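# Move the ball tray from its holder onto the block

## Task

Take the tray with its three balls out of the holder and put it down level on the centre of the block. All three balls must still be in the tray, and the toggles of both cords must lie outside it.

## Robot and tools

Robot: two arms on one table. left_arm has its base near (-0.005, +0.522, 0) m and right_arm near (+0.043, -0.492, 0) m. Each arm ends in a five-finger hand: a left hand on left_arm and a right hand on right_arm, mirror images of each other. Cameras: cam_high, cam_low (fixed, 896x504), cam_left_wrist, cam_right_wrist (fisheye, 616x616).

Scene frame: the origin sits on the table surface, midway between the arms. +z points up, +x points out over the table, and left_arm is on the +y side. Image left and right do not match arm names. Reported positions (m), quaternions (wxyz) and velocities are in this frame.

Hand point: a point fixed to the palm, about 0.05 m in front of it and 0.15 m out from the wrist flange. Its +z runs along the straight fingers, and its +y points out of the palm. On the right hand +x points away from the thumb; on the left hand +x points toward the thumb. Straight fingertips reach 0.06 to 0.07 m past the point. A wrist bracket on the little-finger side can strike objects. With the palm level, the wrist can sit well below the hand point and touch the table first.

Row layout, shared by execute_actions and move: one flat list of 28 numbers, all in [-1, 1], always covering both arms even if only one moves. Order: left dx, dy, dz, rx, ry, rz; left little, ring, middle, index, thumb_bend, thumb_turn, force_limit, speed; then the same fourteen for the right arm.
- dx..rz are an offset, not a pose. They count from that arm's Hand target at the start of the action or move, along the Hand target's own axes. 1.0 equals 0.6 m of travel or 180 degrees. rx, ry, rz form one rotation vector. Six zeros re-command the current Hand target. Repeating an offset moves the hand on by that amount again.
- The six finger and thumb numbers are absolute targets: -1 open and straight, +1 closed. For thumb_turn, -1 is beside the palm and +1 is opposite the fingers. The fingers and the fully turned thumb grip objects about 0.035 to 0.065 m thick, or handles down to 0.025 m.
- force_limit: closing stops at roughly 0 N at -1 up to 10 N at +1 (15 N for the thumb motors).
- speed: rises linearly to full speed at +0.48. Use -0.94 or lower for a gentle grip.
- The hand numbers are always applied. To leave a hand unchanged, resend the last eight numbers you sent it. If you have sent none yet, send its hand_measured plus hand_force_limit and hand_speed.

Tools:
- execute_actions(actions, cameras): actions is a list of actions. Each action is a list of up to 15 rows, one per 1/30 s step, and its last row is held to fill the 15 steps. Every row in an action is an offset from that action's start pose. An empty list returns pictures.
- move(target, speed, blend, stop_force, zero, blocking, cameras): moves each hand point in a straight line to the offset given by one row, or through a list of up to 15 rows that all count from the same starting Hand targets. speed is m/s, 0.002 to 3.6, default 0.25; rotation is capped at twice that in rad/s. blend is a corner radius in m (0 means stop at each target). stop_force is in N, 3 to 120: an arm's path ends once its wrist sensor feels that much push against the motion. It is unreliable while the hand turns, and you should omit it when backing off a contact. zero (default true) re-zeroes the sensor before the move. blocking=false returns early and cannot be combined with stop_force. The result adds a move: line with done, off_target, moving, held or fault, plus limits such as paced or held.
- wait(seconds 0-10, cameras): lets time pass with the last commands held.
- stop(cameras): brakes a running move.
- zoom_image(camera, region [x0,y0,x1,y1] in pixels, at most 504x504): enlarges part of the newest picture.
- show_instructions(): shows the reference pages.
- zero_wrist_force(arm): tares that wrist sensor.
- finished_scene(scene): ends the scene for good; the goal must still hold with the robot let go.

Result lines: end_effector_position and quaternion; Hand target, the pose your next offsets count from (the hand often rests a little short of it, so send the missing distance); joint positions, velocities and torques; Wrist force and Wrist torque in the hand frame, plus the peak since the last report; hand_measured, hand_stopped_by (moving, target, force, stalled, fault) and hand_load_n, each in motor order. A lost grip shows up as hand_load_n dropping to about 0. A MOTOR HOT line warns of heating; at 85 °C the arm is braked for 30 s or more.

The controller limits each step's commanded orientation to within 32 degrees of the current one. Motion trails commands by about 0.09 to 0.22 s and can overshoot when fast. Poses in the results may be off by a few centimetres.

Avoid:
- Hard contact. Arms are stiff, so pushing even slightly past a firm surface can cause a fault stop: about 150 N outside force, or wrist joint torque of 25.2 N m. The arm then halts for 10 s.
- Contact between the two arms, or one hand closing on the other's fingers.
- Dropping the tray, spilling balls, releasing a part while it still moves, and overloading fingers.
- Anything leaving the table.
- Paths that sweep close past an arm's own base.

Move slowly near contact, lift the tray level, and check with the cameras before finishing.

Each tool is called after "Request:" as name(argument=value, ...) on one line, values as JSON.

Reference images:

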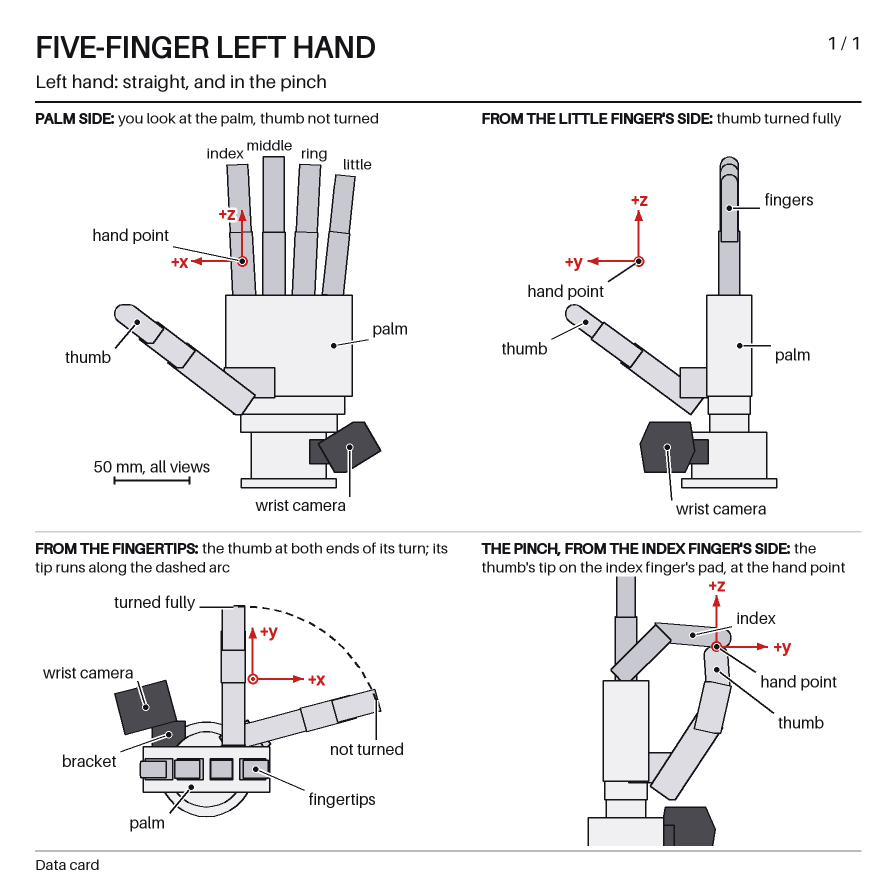

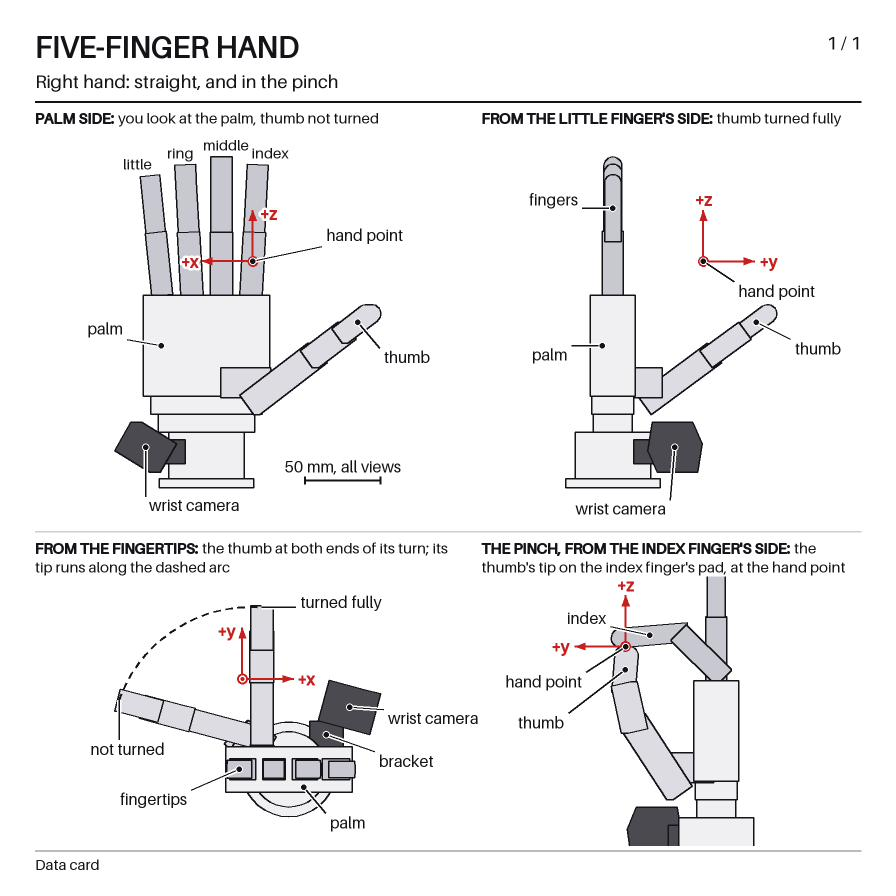

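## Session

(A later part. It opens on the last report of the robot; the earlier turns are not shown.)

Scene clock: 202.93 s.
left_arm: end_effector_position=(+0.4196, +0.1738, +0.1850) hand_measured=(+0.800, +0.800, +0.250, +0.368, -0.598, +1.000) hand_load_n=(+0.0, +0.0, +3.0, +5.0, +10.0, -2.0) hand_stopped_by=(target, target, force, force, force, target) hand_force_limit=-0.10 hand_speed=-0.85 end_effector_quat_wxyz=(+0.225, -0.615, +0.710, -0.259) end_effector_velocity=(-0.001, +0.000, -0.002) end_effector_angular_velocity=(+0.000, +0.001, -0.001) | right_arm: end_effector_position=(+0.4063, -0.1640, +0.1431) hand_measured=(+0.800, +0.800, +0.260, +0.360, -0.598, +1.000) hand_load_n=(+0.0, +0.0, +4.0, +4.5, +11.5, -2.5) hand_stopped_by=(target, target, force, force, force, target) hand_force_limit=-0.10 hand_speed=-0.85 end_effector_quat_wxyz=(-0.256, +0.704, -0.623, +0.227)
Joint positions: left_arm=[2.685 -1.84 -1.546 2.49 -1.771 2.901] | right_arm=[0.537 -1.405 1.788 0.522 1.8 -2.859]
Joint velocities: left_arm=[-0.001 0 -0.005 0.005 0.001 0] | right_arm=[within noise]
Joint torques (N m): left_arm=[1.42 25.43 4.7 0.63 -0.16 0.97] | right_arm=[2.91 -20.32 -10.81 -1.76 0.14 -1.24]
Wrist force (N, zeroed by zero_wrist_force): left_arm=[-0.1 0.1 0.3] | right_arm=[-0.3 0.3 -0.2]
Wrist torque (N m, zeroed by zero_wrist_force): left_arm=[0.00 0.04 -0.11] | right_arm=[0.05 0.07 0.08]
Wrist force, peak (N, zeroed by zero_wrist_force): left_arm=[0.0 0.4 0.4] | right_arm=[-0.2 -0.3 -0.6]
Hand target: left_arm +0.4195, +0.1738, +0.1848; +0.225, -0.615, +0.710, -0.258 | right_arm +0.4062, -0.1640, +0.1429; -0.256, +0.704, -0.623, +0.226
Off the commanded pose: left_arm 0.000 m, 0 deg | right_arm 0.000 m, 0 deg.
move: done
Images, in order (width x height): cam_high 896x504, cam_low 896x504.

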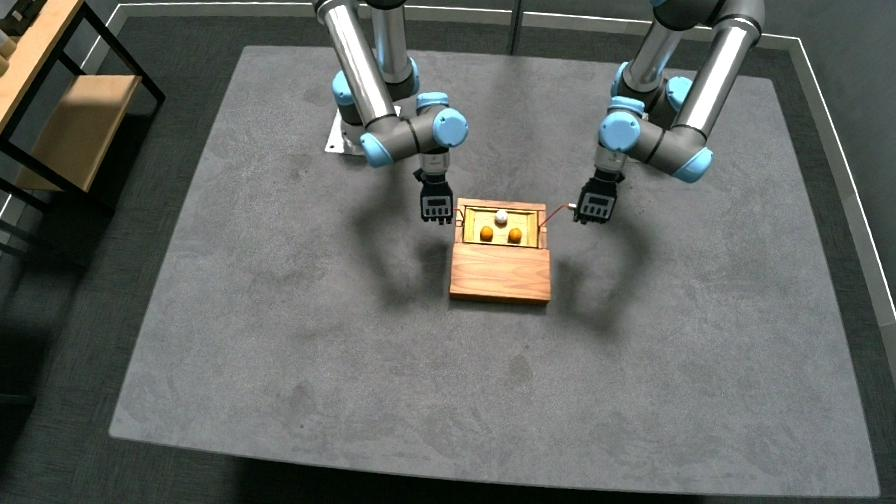

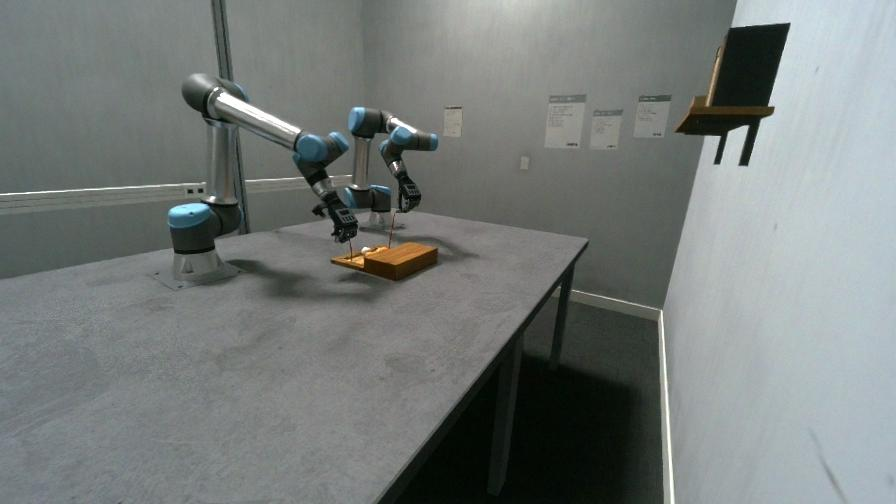

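Request:
move(target=[0,-0.0054,-0.0064,0,0,0,0.8,0.8,0.45,0.45,0.32,1,-0.1,-0.85,0,-0.0054,-0.0064,0,0,0,0.8,0.8,0.45,0.45,0.32,1,-0.1,-0.85], speed=0.03)

Request:
wait(seconds=0.3)

Request:
move(target=[0,-0.0054,-0.0064,0,0,0,0.8,0.8,0.45,0.45,0.32,1,-0.1,-0.85,0,-0.0043,-0.0051,0,0,0,0.8,0.8,0.45,0.45,0.32,1,-0.1,-0.85], speed=0.03)

Request:
wait(seconds=0.3)

Scene clock: 213.17 s.
left_arm: end_effector_position=(+0.4195, +0.1738, +0.1900) hand_measured=(+0.800, +0.800, +0.250, +0.368, -0.598, +1.000) hand_load_n=(+0.0, +0.0, +6.0, +0.0, +6.5, +1.5) hand_stopped_by=(target, target, force, force, force, target) hand_force_limit=-0.10 hand_speed=-0.85 end_effector_quat_wxyz=(+0.225, -0.615, +0.710, -0.258) | right_arm: end_effector_position=(+0.4062, -0.1640, +0.1481) hand_measured=(+0.800, +0.800, +0.260, +0.360, -0.598, +1.000) hand_load_n=(+0.0, +0.0, +4.0, +4.0, +11.0, -2.0) hand_stopped_by=(target, target, force, force, force, target) hand_force_limit=-0.10 hand_speed=-0.85 end_effector_quat_wxyz=(-0.256, +0.704, -0.623, +0.226)
Joint positions: left_arm=[2.685 -1.837 -1.536 2.477 -1.771 2.901] | right_arm=[0.537 -1.409 1.78 0.535 1.8 -2.859]
Joint torques (N m): left_arm=[-7.29 34.4 18.93 -0.21 -1.24 -2.47] | right_arm=[3.91 -31.37 -18.27 -0.31 0.86 2.51]
Wrist force (N, zeroed by zero_wrist_force): left_arm=[0.0 0.1 0.2] | right_arm=[-0.3 0.5 0.3]
Wrist torque (N m, zeroed by zero_wrist_force): left_arm=[0.00 0.00 -0.10] | right_arm=[0.03 0.04 0.09]
Wrist force, peak (N, zeroed by zero_wrist_force): left_arm=[0.4 0.1 0.6] | right_arm=[-0.3 0.3 -0.6]
Hand target: left_arm +0.4195, +0.1738, +0.1899; +0.225, -0.615, +0.710, -0.258 | right_arm +0.4062, -0.1640, +0.1480; -0.256, +0.704, -0.623, +0.226
Off the commanded pose: left_arm 0.000 m, 0 deg | right_arm 0.000 m, 0 deg.
move: done

Scene clock: 213.47 s.
left_arm: end_effector_position=(+0.4195, +0.1738, +0.1900) hand_measured=(+0.800, +0.800, +0.250, +0.368, -0.598, +1.000) hand_load_n=(+0.0, +0.0, +6.5, +0.0, +6.5, +1.5) hand_stopped_by=(target, target, force, force, force, target) hand_force_limit=-0.10 hand_speed=-0.85 end_effector_quat_wxyz=(+0.225, -0.615, +0.710, -0.259) | right_arm: end_effector_position=(+0.4062, -0.1640, +0.1480) hand_measured=(+0.800, +0.800, +0.260, +0.360, -0.598, +1.000) hand_load_n=(+0.0, +0.0, +4.0, +4.5, +11.0, -2.0) hand_stopped_by=(target, target, force, force, force, target) hand_force_limit=-0.10 hand_speed=-0.85 end_effector_quat_wxyz=(-0.256, +0.704, -0.623, +0.227)
Joint positions: left_arm=[2.685 -1.837 -1.536 2.478 -1.771 2.901] | right_arm=[0.537 -1.409 1.78 0.535 1.8 -2.859]
Joint torques (N m): left_arm=[-6.73 29.99 6.7 0.7 -1.2 -2.39] | right_arm=[2.11 -25.3 -11.84 -1.31 0.47 2.17]
Wrist force (N, zeroed by zero_wrist_force): left_arm=[0.2 0.3 0.3] | right_arm=[-0.5 0.6 0.2]
Wrist torque (N m, zeroed by zero_wrist_force): left_arm=[0.02 -0.02 -0.10] | right_arm=[0.04 0.07 0.07]
Wrist force, peak (N, zeroed by zero_wrist_force): left_arm=[0.2 0.1 0.5] | right_arm=[-0.7 0.5 0.5]
Hand target: left_arm +0.4195, +0.1738, +0.1899; +0.225, -0.615, +0.710, -0.258 | right_arm +0.4062, -0.1640, +0.1480; -0.256, +0.704, -0.623, +0.226
Off the commanded pose: left_arm 0.000 m, 0 deg | right_arm 0.000 m, 0 deg.
wait: 0.30 s; at rest by 0.17 s

Scene clock: 214.17 s.
left_arm: end_effector_position=(+0.4195, +0.1738, +0.1950) hand_measured=(+0.800, +0.800, +0.250, +0.368, -0.598, +1.000) hand_load_n=(+0.0, +0.0, +6.5, +0.0, +6.0, +1.5) hand_stopped_by=(target, target, force, force, force, target) hand_force_limit=-0.10 hand_speed=-0.85 end_effector_quat_wxyz=(+0.225, -0.615, +0.710, -0.258) | right_arm: end_effector_position=(+0.4062, -0.1640, +0.1521) hand_measured=(+0.800, +0.800, +0.260, +0.362, -0.598, +1.000) hand_load_n=(+0.0, +0.0, +7.0, +0.5, +7.5, +1.5) hand_stopped_by=(target, target, force, force, force, target) hand_force_limit=-0.10 hand_speed=-0.85 end_effector_quat_wxyz=(-0.256, +0.704, -0.623, +0.226)
Joint positions: left_arm=[2.685 -1.834 -1.526 2.465 -1.771 2.901] | right_arm=[0.537 -1.413 1.773 0.546 1.8 -2.859]
Joint torques (N m): left_arm=[-6.66 34.33 18.87 -0.22 -1.15 -2.46] | right_arm=[-3.92 -33.07 -20.05 0.23 -0.36 0.88]
Wrist force (N, zeroed by zero_wrist_force): left_arm=[0.2 0.0 0.3] | right_arm=[-0.2 0.3 0.2]
Wrist torque (N m, zeroed by zero_wrist_force): left_arm=[-0.02 -0.02 -0.09] | right_arm=[0.01 0.03 0.09]
Wrist force, peak (N, zeroed by zero_wrist_force): left_arm=[0.3 0.1 0.6] | right_arm=[-0.6 0.4 0.7]
Hand target: left_arm +0.4195, +0.1738, +0.1949; +0.225, -0.615, +0.710, -0.258 | right_arm +0.4062, -0.1640, +0.1520; -0.256, +0.704, -0.623, +0.226
Off the commanded pose: left_arm 0.000 m, 0 deg | right_arm 0.000 m, 0 deg.
move: done

Scene clock: 214.47 s.
left_arm: end_effector_position=(+0.4195, +0.1737, +0.1950) hand_measured=(+0.800, +0.800, +0.250, +0.368, -0.598, +1.000) hand_load_n=(+0.0, +0.0, +6.0, +0.0, +6.5, +1.5) hand_stopped_by=(target, target, force, force, force, target) hand_force_limit=-0.10 hand_speed=-0.85 end_effector_quat_wxyz=(+0.225, -0.615, +0.710, -0.259) | right_arm: end_effector_position=(+0.4063, -0.1640, +0.1520) hand_measured=(+0.800, +0.800, +0.260, +0.362, -0.598, +1.000) hand_load_n=(+0.0, +0.0, +7.0, +0.5, +7.5, +1.0) hand_stopped_by=(target, target, force, force, force, target) hand_force_limit=-0.10 hand_speed=-0.85 end_effector_quat_wxyz=(-0.256, +0.704, -0.623, +0.227)
Joint positions: left_arm=[2.685 -1.834 -1.526 2.465 -1.771 2.901] | right_arm=[0.537 -1.413 1.773 0.546 1.8 -2.859]
Joint torques (N m): left_arm=[-6.73 29.95 6.21 0.74 -1.11 -2.42] | right_arm=[-4.14 -27.11 -13.32 -1.29 -0.71 0.32]
Wrist force (N, zeroed by zero_wrist_force): left_arm=[0.0 0.0 0.1] | right_arm=[-0.6 0.2 -0.1]
Wrist torque (N m, zeroed by zero_wrist_force): left_arm=[-0.01 0.01 -0.10] | right_arm=[0.01 0.09 0.06]
Wrist force, peak (N, zeroed by zero_wrist_force): left_arm=[0.0 0.1 0.5] | right_arm=[-0.6 0.4 -0.3]
Hand target: left_arm +0.4195, +0.1738, +0.1949; +0.225, -0.615, +0.710, -0.258 | right_arm +0.4062, -0.1640, +0.1520; -0.256, +0.704, -0.623, +0.226
Off the commanded pose: left_arm 0.000 m, 0 deg | right_arm 0.000 m, 0 deg.
wait: 0.30 s; at rest by 0.17 s

Request:
move(target=[0,-0.0086,-0.0102,0,0,0,0.8,0.8,0.45,0.45,0.32,1,-0.1,-0.85,0,-0.0086,-0.0102,0,0,0,0.8,0.8,0.45,0.45,0.32,1,-0.1,-0.85], speed=0.03)

Request:
wait(seconds=0.3, cameras=["cam_high","cam_low"])

Request:
zoom_image(camera="cam_low", region=[310, 190, 440, 290])

Request:
zoom_image(camera="cam_high", region=[420, 170, 600, 310])

Scene clock: 225.07 s.
left_arm: end_effector_position=(+0.4195, +0.1737, +0.2031) hand_measured=(+0.800, +0.800, +0.250, +0.368, -0.598, +1.000) hand_load_n=(+0.0, +0.0, +6.0, +0.0, +6.0, +1.0) hand_stopped_by=(target, target, force, force, force, target) hand_force_limit=-0.10 hand_speed=-0.85 end_effector_quat_wxyz=(+0.225, -0.615, +0.710, -0.258) | right_arm: end_effector_position=(+0.4063, -0.1640, +0.1601) hand_measured=(+0.800, +0.800, +0.260, +0.362, -0.598, +1.000) hand_load_n=(+0.0, +0.0, +7.0, +0.0, +7.5, +1.0) hand_stopped_by=(target, target, force, force, force, target) hand_force_limit=-0.10 hand_speed=-0.85 end_effector_quat_wxyz=(-0.256, +0.704, -0.623, +0.227)
Joint positions: left_arm=[2.685 -1.831 -1.51 2.445 -1.771 2.901] | right_arm=[0.537 -1.419 1.759 0.566 1.8 -2.859]
Joint torques (N m): left_arm=[-7.76 30.67 8.58 0.6 -1.12 -2.5] | right_arm=[-5.15 -27.12 -13.71 -1.71 -0.83 -2.76]
Wrist force (N, zeroed by zero_wrist_force): left_arm=[0.3 0.0 0.3] | right_arm=[-0.4 0.3 0.2]
Wrist torque (N m, zeroed by zero_wrist_force): left_arm=[-0.02 -0.03 -0.08] | right_arm=[0.00 0.06 0.09]
Wrist force, peak (N, zeroed by zero_wrist_force): left_arm=[0.1 0.3 0.6] | right_arm=[-0.2 0.6 0.5]
Hand target: left_arm +0.4195, +0.1738, +0.2029; +0.225, -0.615, +0.710, -0.258 | right_arm +0.4063, -0.1640, +0.1600; -0.256, +0.704, -0.623, +0.226
Off the commanded pose: left_arm 0.000 m, 0 deg | right_arm 0.000 m, 0 deg.
move: done

Scene clock: 225.37 s.
left_arm: end_effector_position=(+0.4195, +0.1737, +0.2030) hand_measured=(+0.800, +0.800, +0.250, +0.368, -0.598, +1.000) hand_load_n=(+0.0, +0.0, +5.5, +0.0, +6.0, +1.0) hand_stopped_by=(target, target, force, force, force, target) hand_force_limit=-0.10 hand_speed=-0.85 end_effector_quat_wxyz=(+0.225, -0.615, +0.710, -0.258) | right_arm: end_effector_position=(+0.4063, -0.1640, +0.1600) hand_measured=(+0.800, +0.800, +0.260, +0.362, -0.598, +1.000) hand_load_n=(+0.0, +0.0, +7.0, +0.0, +7.5, +1.0) hand_stopped_by=(target, target, force, force, force, target) hand_force_limit=-0.10 hand_speed=-0.85 end_effector_quat_wxyz=(-0.256, +0.704, -0.623, +0.227)
Joint positions: left_arm=[2.685 -1.831 -1.511 2.445 -1.771 2.901] | right_arm=[0.537 -1.419 1.759 0.566 1.8 -2.859]
Joint torques (N m): left_arm=[-7.51 25.65 5.72 0.73 -1.15 -2.42] | right_arm=[-5 -21.48 -11.63 -1.29 -0.82 -2.7]
Wrist force (N, zeroed by zero_wrist_force): left_arm=[0.4 0.1 0.3] | right_arm=[-0.1 0.0 0.0]
Wrist torque (N m, zeroed by zero_wrist_force): left_arm=[0.00 -0.04 -0.09] | right_arm=[-0.02 0.02 0.10]
Wrist force, peak (N, zeroed by zero_wrist_force): left_arm=[0.3 0.2 0.4] | right_arm=[-0.6 0.4 0.0]
Hand target: left_arm +0.4195, +0.1738, +0.2029; +0.225, -0.615, +0.710, -0.258 | right_arm +0.4063, -0.1640, +0.1600; -0.256, +0.704, -0.623, +0.226
Off the commanded pose: left_arm 0.000 m, 0 deg | right_arm 0.000 m, 0 deg.
wait: 0.30 s; at rest by 0.17 s
Images, in order (width x height): cam_high 896x504, cam_low 896x504.

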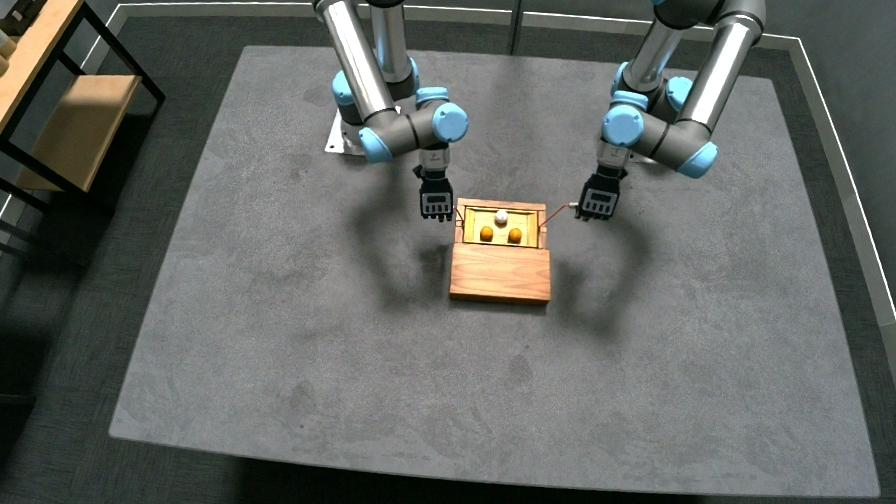

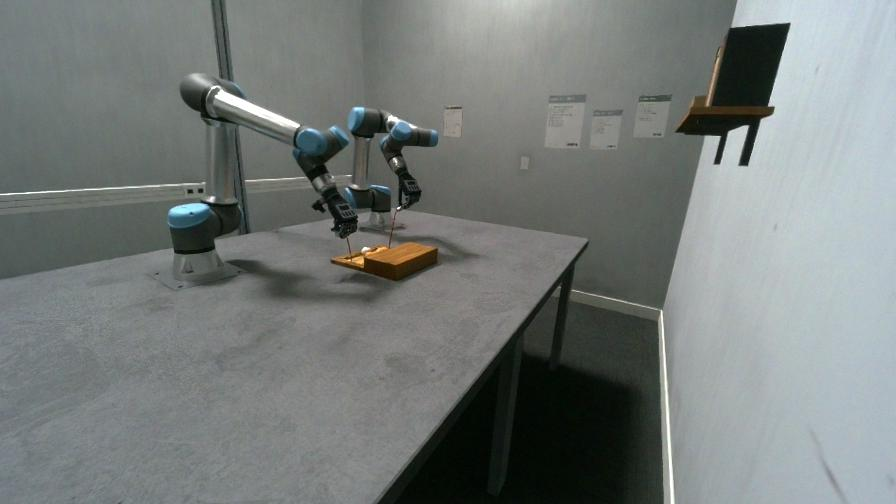

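Scaled by 3.877 from the camera's 896x504 image, which has a finer 1280x720 frame.

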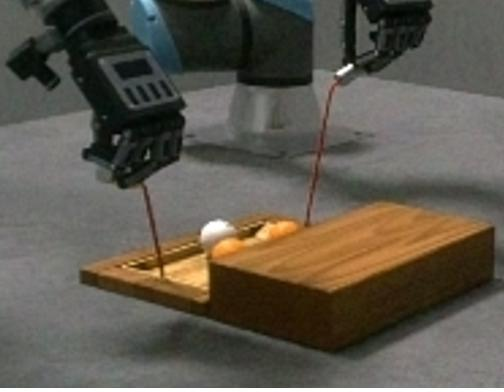

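Scaled by 2.800 from the camera's 896x504 image, which has a finer 1280x720 frame.

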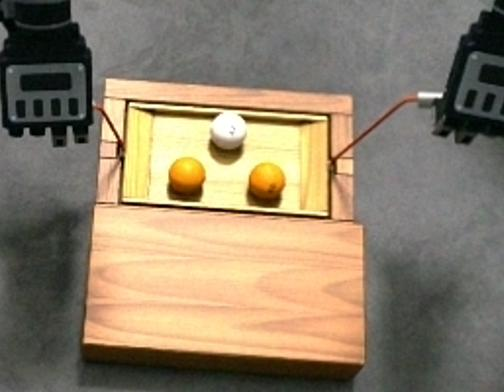

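Request:
move(target=[0,-0.0054,-0.0064,0,0,0,0.8,0.8,0.45,0.45,0.32,1,-0.1,-0.85,0,-0.0107,-0.0128,0,0,0,0.8,0.8,0.45,0.45,0.32,1,-0.1,-0.85], speed=0.03)

Request:
wait(seconds=0.3, cameras=["cam_high","cam_low"])

Request:
zoom_image(camera="cam_low", region=[310, 190, 440, 290])

Request:
zoom_image(camera="cam_high", region=[420, 170, 600, 310])

Scene clock: 241.47 s.
left_arm: end_effector_position=(+0.4195, +0.1737, +0.2080) hand_measured=(+0.800, +0.800, +0.250, +0.368, -0.598, +1.000) hand_load_n=(+0.0, +0.0, +5.5, +0.0, +6.0, +1.0) hand_stopped_by=(target, target, force, force, force, target) hand_force_limit=-0.10 hand_speed=-0.85 end_effector_quat_wxyz=(+0.225, -0.615, +0.710, -0.258) | right_arm: end_effector_position=(+0.4063, -0.1640, +0.1702) hand_measured=(+0.800, +0.800, +0.260, +0.362, -0.598, +1.000) hand_load_n=(+0.0, +0.0, +6.5, +0.0, +7.0, +1.0) hand_stopped_by=(target, target, force, force, force, target) hand_force_limit=-0.10 hand_speed=-0.85 end_effector_quat_wxyz=(-0.256, +0.704, -0.623, +0.227)
Joint positions: left_arm=[2.685 -1.828 -1.5 2.433 -1.771 2.901] | right_arm=[0.537 -1.427 1.741 0.592 1.8 -2.859]
Joint torques (N m): left_arm=[-8.12 34.08 15.82 0.26 -1.23 -2.48] | right_arm=[-3.5 -24.85 -11.85 -1.12 0.5 -1.45]
Wrist force (N, zeroed by zero_wrist_force): left_arm=[0.2 0.3 0.3] | right_arm=[-0.3 0.2 0.2]
Wrist torque (N m, zeroed by zero_wrist_force): left_arm=[0.03 -0.02 -0.09] | right_arm=[-0.01 0.03 0.10]
Wrist force, peak (N, zeroed by zero_wrist_force): left_arm=[0.4 -0.2 0.6] | right_arm=[-0.4 0.9 -0.3]
Hand target: left_arm +0.4195, +0.1737, +0.2079; +0.225, -0.615, +0.710, -0.258 | right_arm +0.4062, -0.1640, +0.1700; -0.256, +0.704, -0.623, +0.226
Off the commanded pose: left_arm 0.000 m, 0 deg | right_arm 0.000 m, 0 deg.
move: done

Scene clock: 241.77 s.
left_arm: end_effector_position=(+0.4195, +0.1737, +0.2080) hand_measured=(+0.800, +0.800, +0.250, +0.368, -0.598, +1.000) hand_load_n=(+0.0, +0.0, +5.5, +0.0, +5.5, +1.0) hand_stopped_by=(target, target, force, force, force, target) hand_force_limit=-0.10 hand_speed=-0.85 end_effector_quat_wxyz=(+0.225, -0.615, +0.710, -0.259) | right_arm: end_effector_position=(+0.4063, -0.1640, +0.1700) hand_measured=(+0.800, +0.800, +0.260, +0.362, -0.598, +1.000) hand_load_n=(+0.0, +0.0, +6.5, +0.0, +7.0, +1.0) hand_stopped_by=(target, target, force, force, force, target) hand_force_limit=-0.10 hand_speed=-0.85 end_effector_quat_wxyz=(-0.256, +0.704, -0.623, +0.227)
Joint positions: left_arm=[2.685 -1.828 -1.5 2.433 -1.771 2.901] | right_arm=[0.537 -1.427 1.741 0.592 1.8 -2.859]
Joint torques (N m): left_arm=[-8.16 30.99 6.96 0.6 -1.19 -2.33] | right_arm=[-2.34 -19.86 -11.72 -1.35 0.69 -1.08]
Wrist force (N, zeroed by zero_wrist_force): left_arm=[0.2 0.0 0.2] | right_arm=[-0.5 0.5 0.0]
Wrist torque (N m, zeroed by zero_wrist_force): left_arm=[0.00 -0.01 -0.09] | right_arm=[0.06 0.07 0.10]
Wrist force, peak (N, zeroed by zero_wrist_force): left_arm=[-0.2 0.4 0.6] | right_arm=[-0.7 0.4 0.2]
Hand target: left_arm +0.4195, +0.1737, +0.2079; +0.225, -0.615, +0.710, -0.258 | right_arm +0.4062, -0.1640, +0.1700; -0.256, +0.704, -0.623, +0.226
Off the commanded pose: left_arm 0.000 m, 0 deg | right_arm 0.000 m, 0 deg.
wait: 0.30 s; at rest by 0.17 s
Images, in order (width x height): cam_high 896x504, cam_low 896x504.

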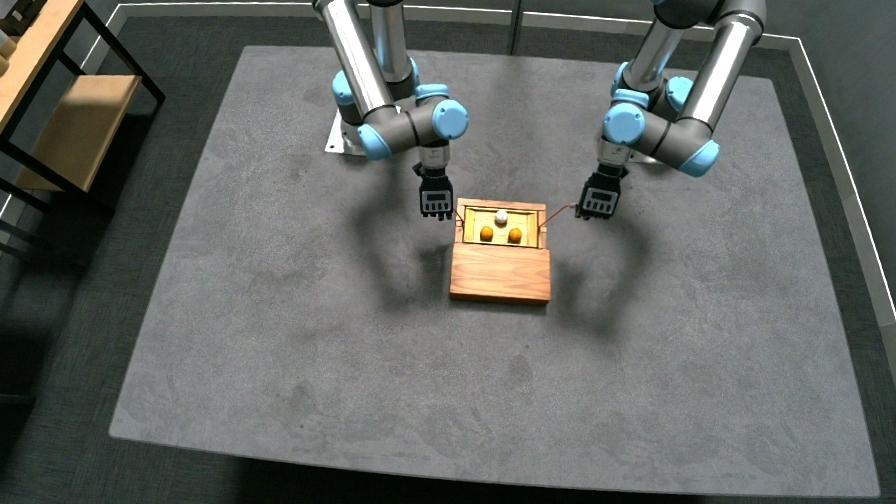

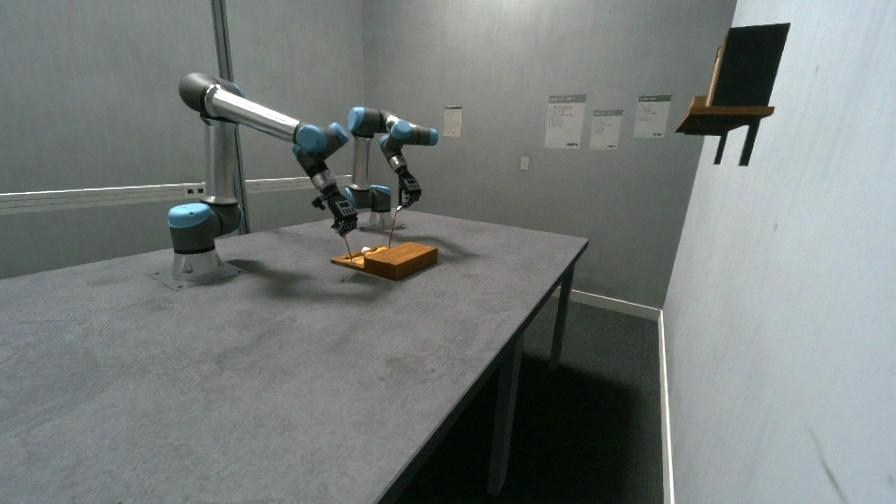

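Scaled by 3.877 from the camera's 896x504 image, which has a finer 1280x720 frame.

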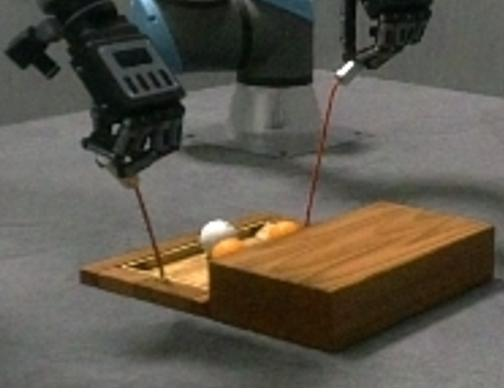

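Scaled by 2.800 from the camera's 896x504 image, which has a finer 1280x720 frame.

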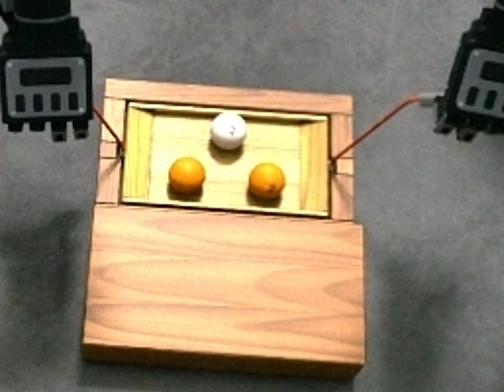

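Request:
move(target=[0,-0.0107,-0.0128,0,0,0,0.8,0.8,0.45,0.45,0.32,1,-0.1,-0.85,0,-0.0021,-0.0026,0,0,0,0.8,0.8,0.45,0.45,0.32,1,-0.1,-0.85], speed=0.03)

Request:
wait(seconds=0.3, cameras=["cam_high","cam_low"])

Request:
zoom_image(camera="cam_low", region=[310, 190, 440, 290])

Request:
zoom_image(camera="cam_high", region=[420, 170, 600, 310])

Scene clock: 252.73 s.
left_arm: end_effector_position=(+0.4195, +0.1737, +0.2181) hand_measured=(+0.800, +0.800, +0.250, +0.368, -0.598, +1.000) hand_load_n=(+0.5, +0.0, +5.0, +0.0, +5.5, +1.0) hand_stopped_by=(target, target, force, force, force, target) hand_force_limit=-0.10 hand_speed=-0.85 end_effector_quat_wxyz=(+0.225, -0.615, +0.710, -0.259) end_effector_velocity=(+0.001, +0.000, +0.000) end_effector_angular_velocity=(-0.001, -0.003, +0.000) | right_arm: end_effector_position=(+0.4062, -0.1640, +0.1720) hand_measured=(+0.800, +0.800, +0.260, +0.362, -0.598, +1.000) hand_load_n=(+0.0, +0.0, +6.5, +0.0, +7.0, +1.0) hand_stopped_by=(target, target, force, force, force, target) hand_force_limit=-0.10 hand_speed=-0.85 end_effector_quat_wxyz=(-0.256, +0.704, -0.623, +0.226)
Joint positions: left_arm=[2.685 -1.824 -1.48 2.408 -1.771 2.901] | right_arm=[0.537 -1.429 1.738 0.597 1.8 -2.859]
Joint velocities: left_arm=[0 0 -0.001 0.005 -0.001 0] | right_arm=[within noise]
Joint torques (N m): left_arm=[-8.42 30.87 7.84 0.67 -1.26 -2.5] | right_arm=[5.55 -36.01 -23.87 1.04 1.19 3.04]
Wrist force (N, zeroed by zero_wrist_force): left_arm=[0.4 0.6 0.9] | right_arm=[-0.8 0.4 0.5]
Wrist torque (N m, zeroed by zero_wrist_force): left_arm=[0.02 0.00 -0.10] | right_arm=[0.01 0.08 0.08]
Wrist force, peak (N, zeroed by zero_wrist_force): left_arm=[0.7 0.5 0.8] | right_arm=[-0.8 0.8 0.5]
Hand target: left_arm +0.4195, +0.1737, +0.2179; +0.225, -0.615, +0.710, -0.258 | right_arm +0.4062, -0.1640, +0.1720; -0.256, +0.704, -0.623, +0.226
Off the commanded pose: left_arm 0.000 m, 0 deg | right_arm 0.000 m, 0 deg.
move: done

Scene clock: 253.03 s.
left_arm: end_effector_position=(+0.4195, +0.1737, +0.2180) hand_measured=(+0.800, +0.800, +0.250, +0.368, -0.598, +1.000) hand_load_n=(+0.0, +0.0, +5.0, +0.0, +5.5, +1.5) hand_stopped_by=(target, target, force, force, force, target) hand_force_limit=-0.10 hand_speed=-0.85 end_effector_quat_wxyz=(+0.225, -0.615, +0.710, -0.258) | right_arm: end_effector_position=(+0.4062, -0.1640, +0.1720) hand_measured=(+0.800, +0.800, +0.260, +0.362, -0.598, +1.000) hand_load_n=(+0.0, +0.0, +6.5, +0.0, +7.0, +1.0) hand_stopped_by=(target, target, force, force, force, target) hand_force_limit=-0.10 hand_speed=-0.85 end_effector_quat_wxyz=(-0.256, +0.704, -0.623, +0.226)
Joint positions: left_arm=[2.685 -1.824 -1.48 2.408 -1.771 2.901] | right_arm=[0.537 -1.429 1.738 0.597 1.8 -2.859]
Joint torques (N m): left_arm=[-8.6 25.24 7.28 0.74 -1.3 -2.43] | right_arm=[5.37 -34.82 -17.83 -0.94 1.29 3.03]
Wrist force (N, zeroed by zero_wrist_force): left_arm=[0.5 0.4 0.6] | right_arm=[-0.8 0.3 0.2]
Wrist torque (N m, zeroed by zero_wrist_force): left_arm=[0.02 -0.03 -0.09] | right_arm=[0.01 0.07 0.09]
Wrist force, peak (N, zeroed by zero_wrist_force): left_arm=[0.7 0.7 1.1] | right_arm=[-0.8 0.5 0.7]
Hand target: left_arm +0.4195, +0.1737, +0.2179; +0.225, -0.615, +0.710, -0.258 | right_arm +0.4062, -0.1640, +0.1720; -0.256, +0.704, -0.623, +0.226
Off the commanded pose: left_arm 0.000 m, 0 deg | right_arm 0.000 m, 0 deg.
wait: 0.30 s; at rest by 0.17 s
Images, in order (width x height): cam_high 896x504, cam_low 896x504.

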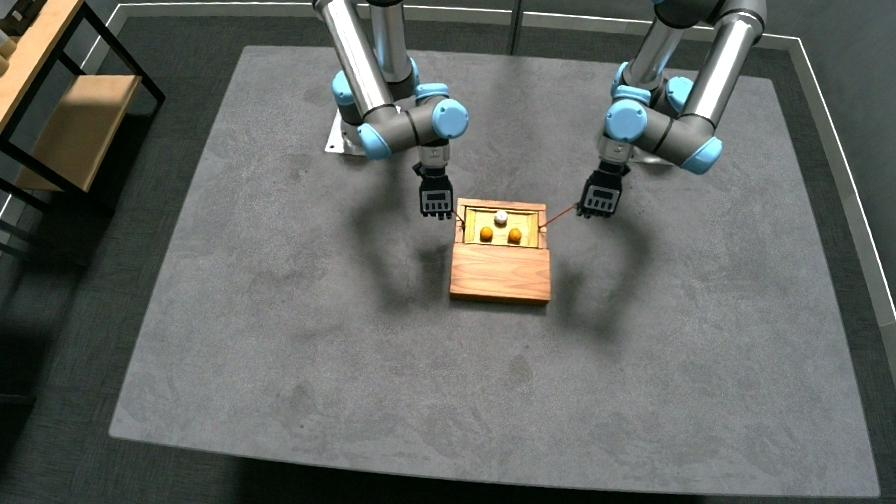

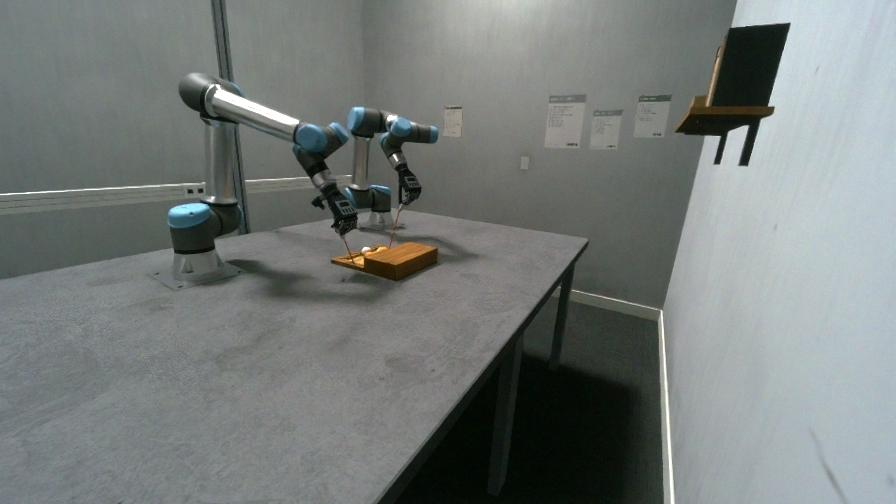

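Scaled by 3.877 from the camera's 896x504 image, which has a finer 1280x720 frame.

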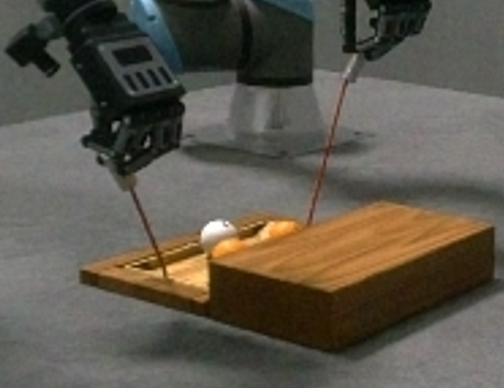

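Scaled by 2.800 from the camera's 896x504 image, which has a finer 1280x720 frame.

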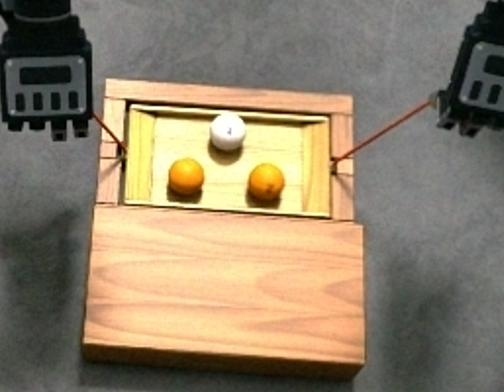

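Request:
move(target=[0,-0.0214,-0.0255,0,0,0,0.8,0.8,0.45,0.45,0.32,1,-0.1,-0.85,0,-0.0214,-0.0255,0,0,0,0.8,0.8,0.45,0.45,0.32,1,-0.1,-0.85], speed=0.03, cameras=["cam_high","cam_low"])

Request:
zoom_image(camera="cam_low", region=[310, 190, 440, 290])

Request:
zoom_image(camera="cam_high", region=[420, 170, 600, 310])

Scene clock: 263.43 s.
left_arm: end_effector_position=(+0.4195, +0.1737, +0.2381) hand_measured=(+0.800, +0.800, +0.250, +0.368, -0.598, +1.000) hand_load_n=(+0.0, +0.0, +5.0, +0.0, +5.5, +1.5) hand_stopped_by=(target, target, force, force, force, target) hand_force_limit=-0.10 hand_speed=-0.85 end_effector_quat_wxyz=(+0.225, -0.615, +0.710, -0.259) | right_arm: end_effector_position=(+0.4062, -0.1640, +0.1921) hand_measured=(+0.800, +0.800, +0.260, +0.362, -0.598, +1.000) hand_load_n=(+0.0, +0.0, +6.5, +0.0, +6.5, +1.0) hand_stopped_by=(target, target, force, force, force, target) hand_force_limit=-0.10 hand_speed=-0.85 end_effector_quat_wxyz=(-0.256, +0.704, -0.623, +0.227)
Joint positions: left_arm=[2.685 -1.818 -1.436 2.358 -1.771 2.901] | right_arm=[0.537 -1.442 1.7 0.648 1.8 -2.859]
Joint torques (N m): left_arm=[-8.61 28.18 6 0.68 -1.46 -2.4] | right_arm=[1.04 -22.42 -12.71 -1.42 0.18 1.83]
Wrist force (N, zeroed by zero_wrist_force): left_arm=[0.6 0.4 0.9] | right_arm=[-0.7 0.4 0.2]
Wrist torque (N m, zeroed by zero_wrist_force): left_arm=[-0.01 -0.02 -0.07] | right_arm=[0.02 0.05 0.10]
Wrist force, peak (N, zeroed by zero_wrist_force): left_arm=[0.4 0.7 1.2] | right_arm=[-0.7 0.7 1.0]
Hand target: left_arm +0.4194, +0.1737, +0.2379; +0.225, -0.615, +0.710, -0.258 | right_arm +0.4062, -0.1640, +0.1920; -0.256, +0.704, -0.623, +0.226
Off the commanded pose: left_arm 0.000 m, 0 deg | right_arm 0.000 m, 0 deg.
move: done
Images, in order (width x height): cam_high 896x504, cam_low 896x504.

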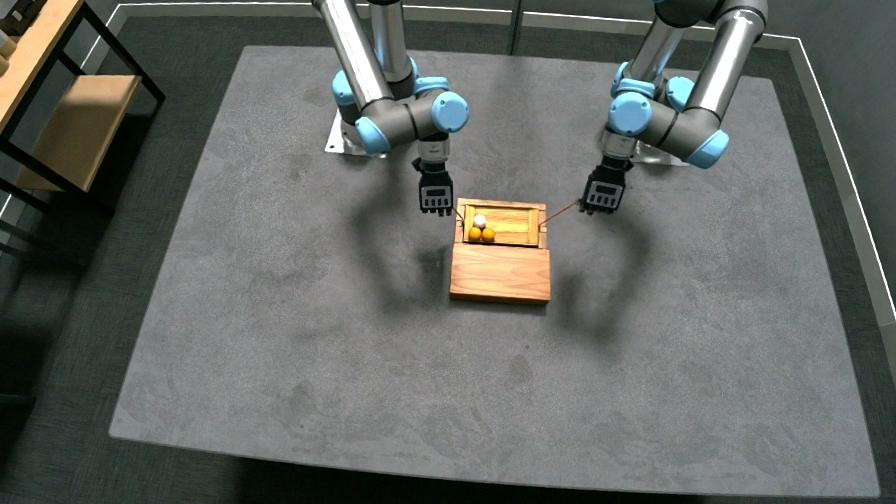

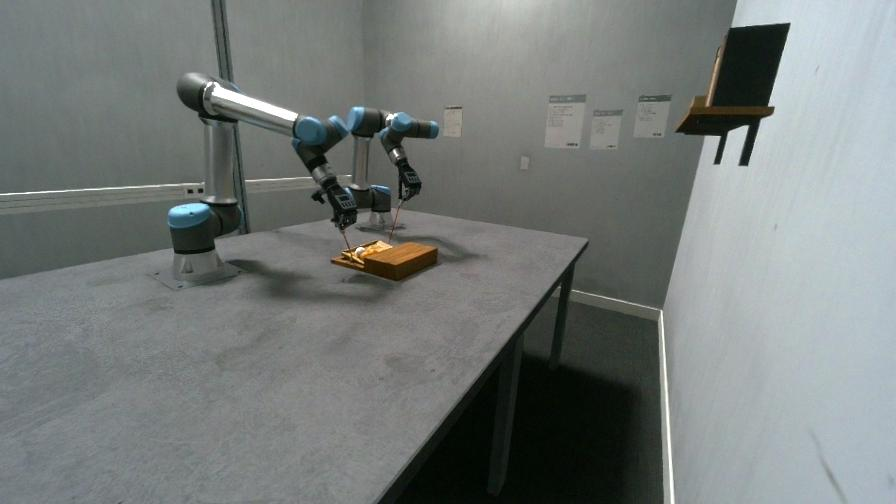

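Scaled by 3.877 from the camera's 896x504 image, which has a finer 1280x720 frame.

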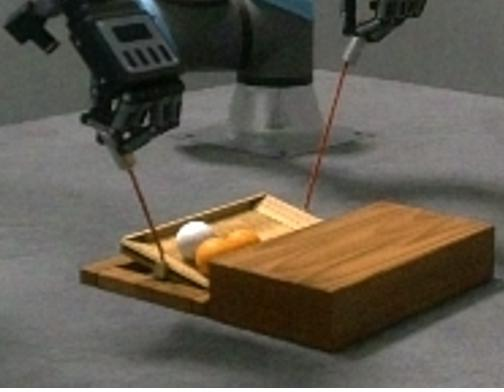

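Scaled by 2.800 from the camera's 896x504 image, which has a finer 1280x720 frame.

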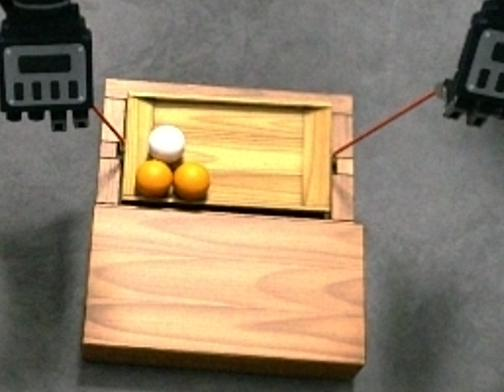

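Request:
move(target=[0,-0.0622,-0.074,0,0,0,0.8,0.8,0.45,0.45,0.32,1,-0.1,-0.85,0,-0.0622,-0.074,0,0,0,0.8,0.8,0.45,0.45,0.32,1,-0.1,-0.85], speed=0.05, cameras=["cam_high","cam_low"])

Request:
zoom_image(camera="cam_low", region=[310, 190, 440, 290])

Request:
zoom_image(camera="cam_high", region=[420, 170, 600, 310])

Scene clock: 285.60 s.
left_arm: end_effector_position=(+0.4194, +0.1736, +0.2960) hand_measured=(+0.800, +0.800, +0.250, +0.368, -0.598, +1.000) hand_load_n=(+0.0, +0.0, +5.5, +0.0, +5.5, +1.5) hand_stopped_by=(target, target, force, force, force, target) hand_force_limit=-0.10 hand_speed=-0.85 end_effector_quat_wxyz=(+0.225, -0.615, +0.710, -0.259) end_effector_velocity=(-0.001, -0.001, -0.002) end_effector_angular_velocity=(+0.000, +0.001, -0.001) | right_arm: end_effector_position=(+0.4063, -0.1640, +0.2501) hand_measured=(+0.800, +0.800, +0.260, +0.362, -0.598, +1.000) hand_load_n=(+0.0, +0.0, +6.5, +0.5, +7.0, +1.0) hand_stopped_by=(target, target, force, force, force, target) hand_force_limit=-0.10 hand_speed=-0.85 end_effector_quat_wxyz=(-0.256, +0.704, -0.623, +0.227) end_effector_velocity=(+0.000, +0.001, +0.000) end_effector_angular_velocity=(+0.002, -0.004, +0.002)
Joint positions: left_arm=[2.684 -1.812 -1.295 2.212 -1.771 2.9] | right_arm=[0.537 -1.467 1.577 0.795 1.8 -2.859]
Joint velocities: left_arm=[-0.001 0 -0.005 0.004 0 0] | right_arm=[0.001 -0.002 0.002 -0.005 -0.001 -0.001]
Joint torques (N m): left_arm=[-8.73 25.23 6.62 0.7 -1.75 -2.59] | right_arm=[-7.06 -21.08 -14.73 -1.56 -0.42 -2.7]
Wrist force (N, zeroed by zero_wrist_force): left_arm=[0.5 0.2 0.7] | right_arm=[-0.6 0.4 0.2]
Wrist torque (N m, zeroed by zero_wrist_force): left_arm=[-0.02 -0.01 -0.04] | right_arm=[0.03 0.04 0.11]
Wrist force, peak (N, zeroed by zero_wrist_force): left_arm=[0.3 1.0 1.3] | right_arm=[-0.7 0.8 1.2]
Hand target: left_arm +0.4194, +0.1736, +0.2959; +0.225, -0.615, +0.710, -0.258 | right_arm +0.4063, -0.1640, +0.2500; -0.256, +0.704, -0.623, +0.226
Off the commanded pose: left_arm 0.000 m, 0 deg | right_arm 0.000 m, 0 deg.
move: done
Images, in order (width x height): cam_high 896x504, cam_low 896x504.

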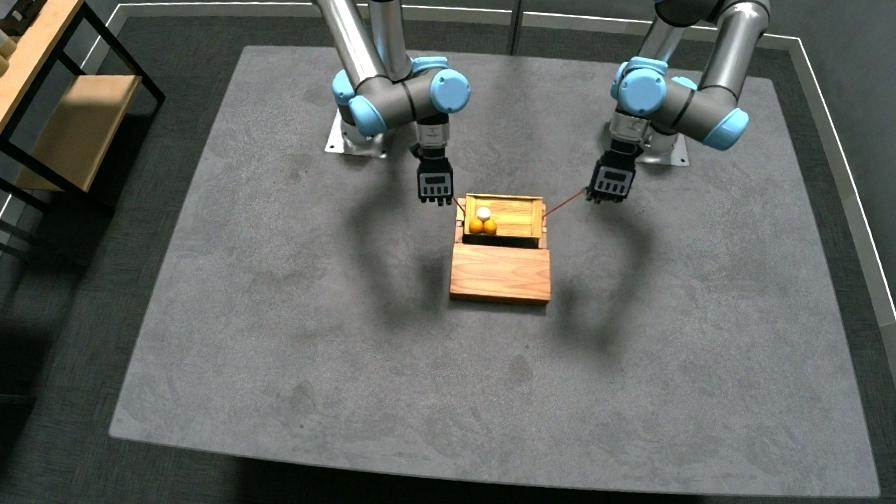

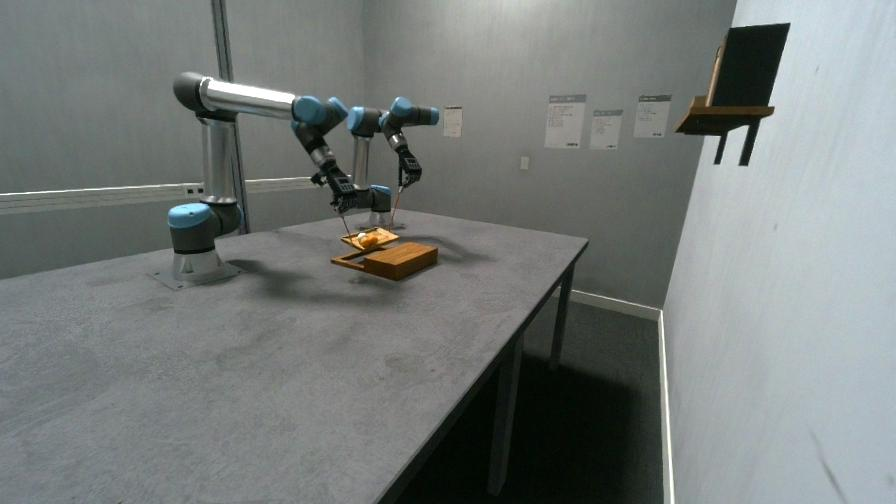

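Scaled by 3.877 from the camera's 896x504 image, which has a finer 1280x720 frame.

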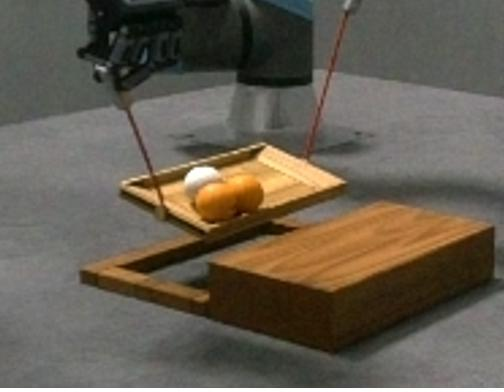

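Scaled by 2.800 from the camera's 896x504 image, which has a finer 1280x720 frame.

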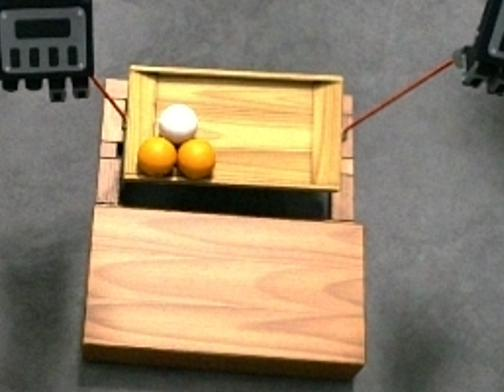

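Request:
move(target=[-0.04,-0.1903,0.1597,0,0,0,0.8,0.8,0.45,0.45,0.32,1,-0.1,-0.85,0.0243,-0.1862,0.1497,0,0,0,0.8,0.8,0.45,0.45,0.32,1,-0.1,-0.85], speed=0.06, cameras=["cam_high","cam_low"])

Request:
zoom_image(camera="cam_low", region=[310, 190, 440, 290])

Request:
zoom_image(camera="cam_high", region=[420, 170, 600, 310])

Scene clock: 323.77 s.
left_arm: end_effector_position=(+0.5704, +0.1763, +0.2962) hand_measured=(+0.800, +0.800, +0.250, +0.368, -0.598, +1.000) hand_load_n=(+0.0, +0.0, +5.0, +0.5, +5.5, +1.5) hand_stopped_by=(target, target, force, force, force, target) hand_force_limit=-0.10 hand_speed=-0.85 end_effector_quat_wxyz=(+0.225, -0.615, +0.710, -0.258) | right_arm: end_effector_position=(+0.5503, -0.1612, +0.2529) hand_measured=(+0.800, +0.800, +0.260, +0.362, -0.598, +1.000) hand_load_n=(+0.0, +0.0, +6.5, +0.0, +7.0, +1.0) hand_stopped_by=(target, target, force, force, force, target) hand_force_limit=-0.10 hand_speed=-0.85 end_effector_quat_wxyz=(-0.256, +0.704, -0.623, +0.226)
Joint positions: left_arm=[2.81 -2.139 -0.826 2.084 -1.692 3] | right_arm=[0.402 -1.195 1.224 0.857 1.716 -2.966]
Joint torques (N m): left_arm=[-8.92 46.94 10.08 0.78 -1.46 -2.22] | right_arm=[6.54 -48.04 -15.71 -1.26 1.73 2.93]
Wrist force (N, zeroed by zero_wrist_force): left_arm=[0.5 0.6 0.6] | right_arm=[-0.5 0.8 0.4]
Wrist torque (N m, zeroed by zero_wrist_force): left_arm=[0.04 -0.01 -0.09] | right_arm=[0.07 0.01 0.13]
Wrist force, peak (N, zeroed by zero_wrist_force): left_arm=[0.5 0.4 1.3] | right_arm=[-0.5 0.8 0.9]
Hand target: left_arm +0.5703, +0.1762, +0.2962; +0.225, -0.615, +0.710, -0.258 | right_arm +0.5503, -0.1611, +0.2529; -0.256, +0.704, -0.623, +0.226
Off the commanded pose: left_arm 0.000 m, 0 deg | right_arm 0.000 m, 0 deg.
move: done
Images, in order (width x height): cam_high 896x504, cam_low 896x504.

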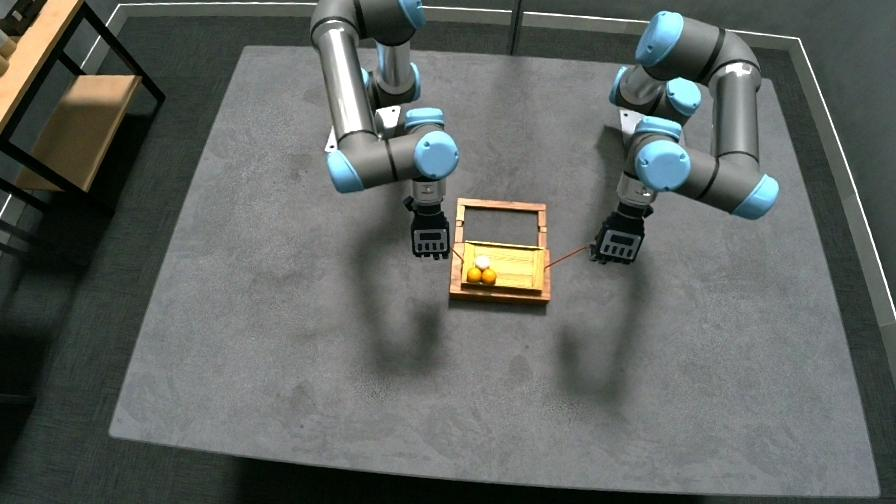

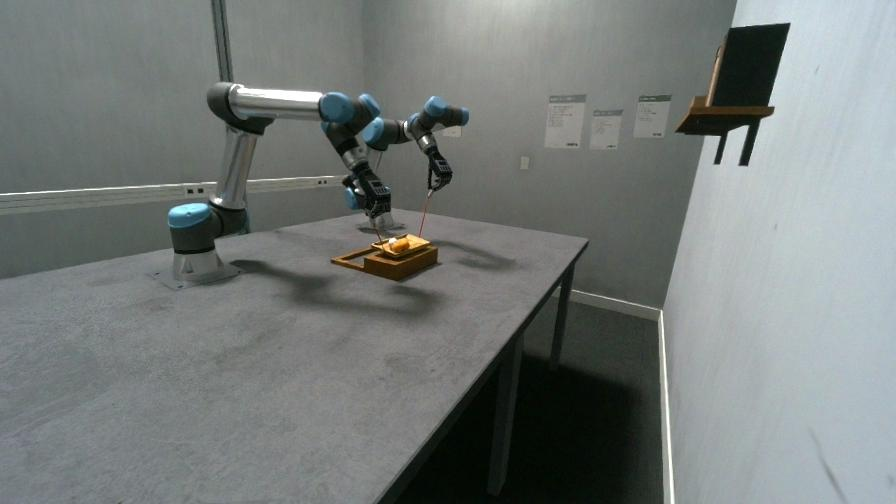

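Scaled by 3.877 from the camera's 896x504 image, which has a finer 1280x720 frame.

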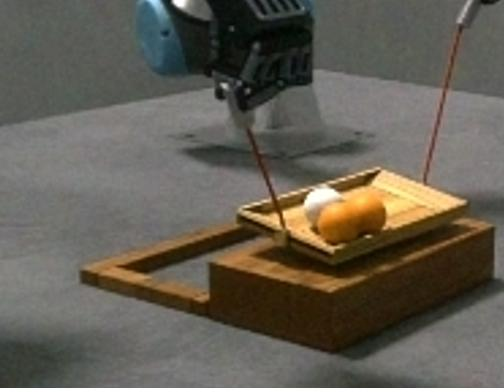

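Scaled by 2.800 from the camera's 896x504 image, which has a finer 1280x720 frame.

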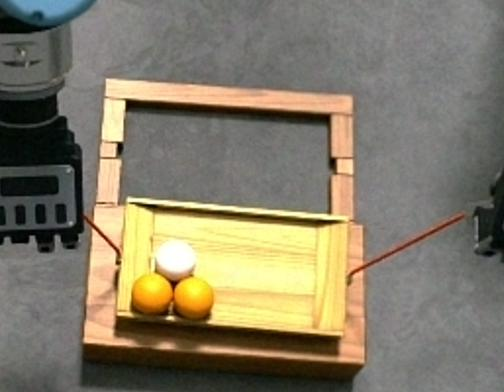

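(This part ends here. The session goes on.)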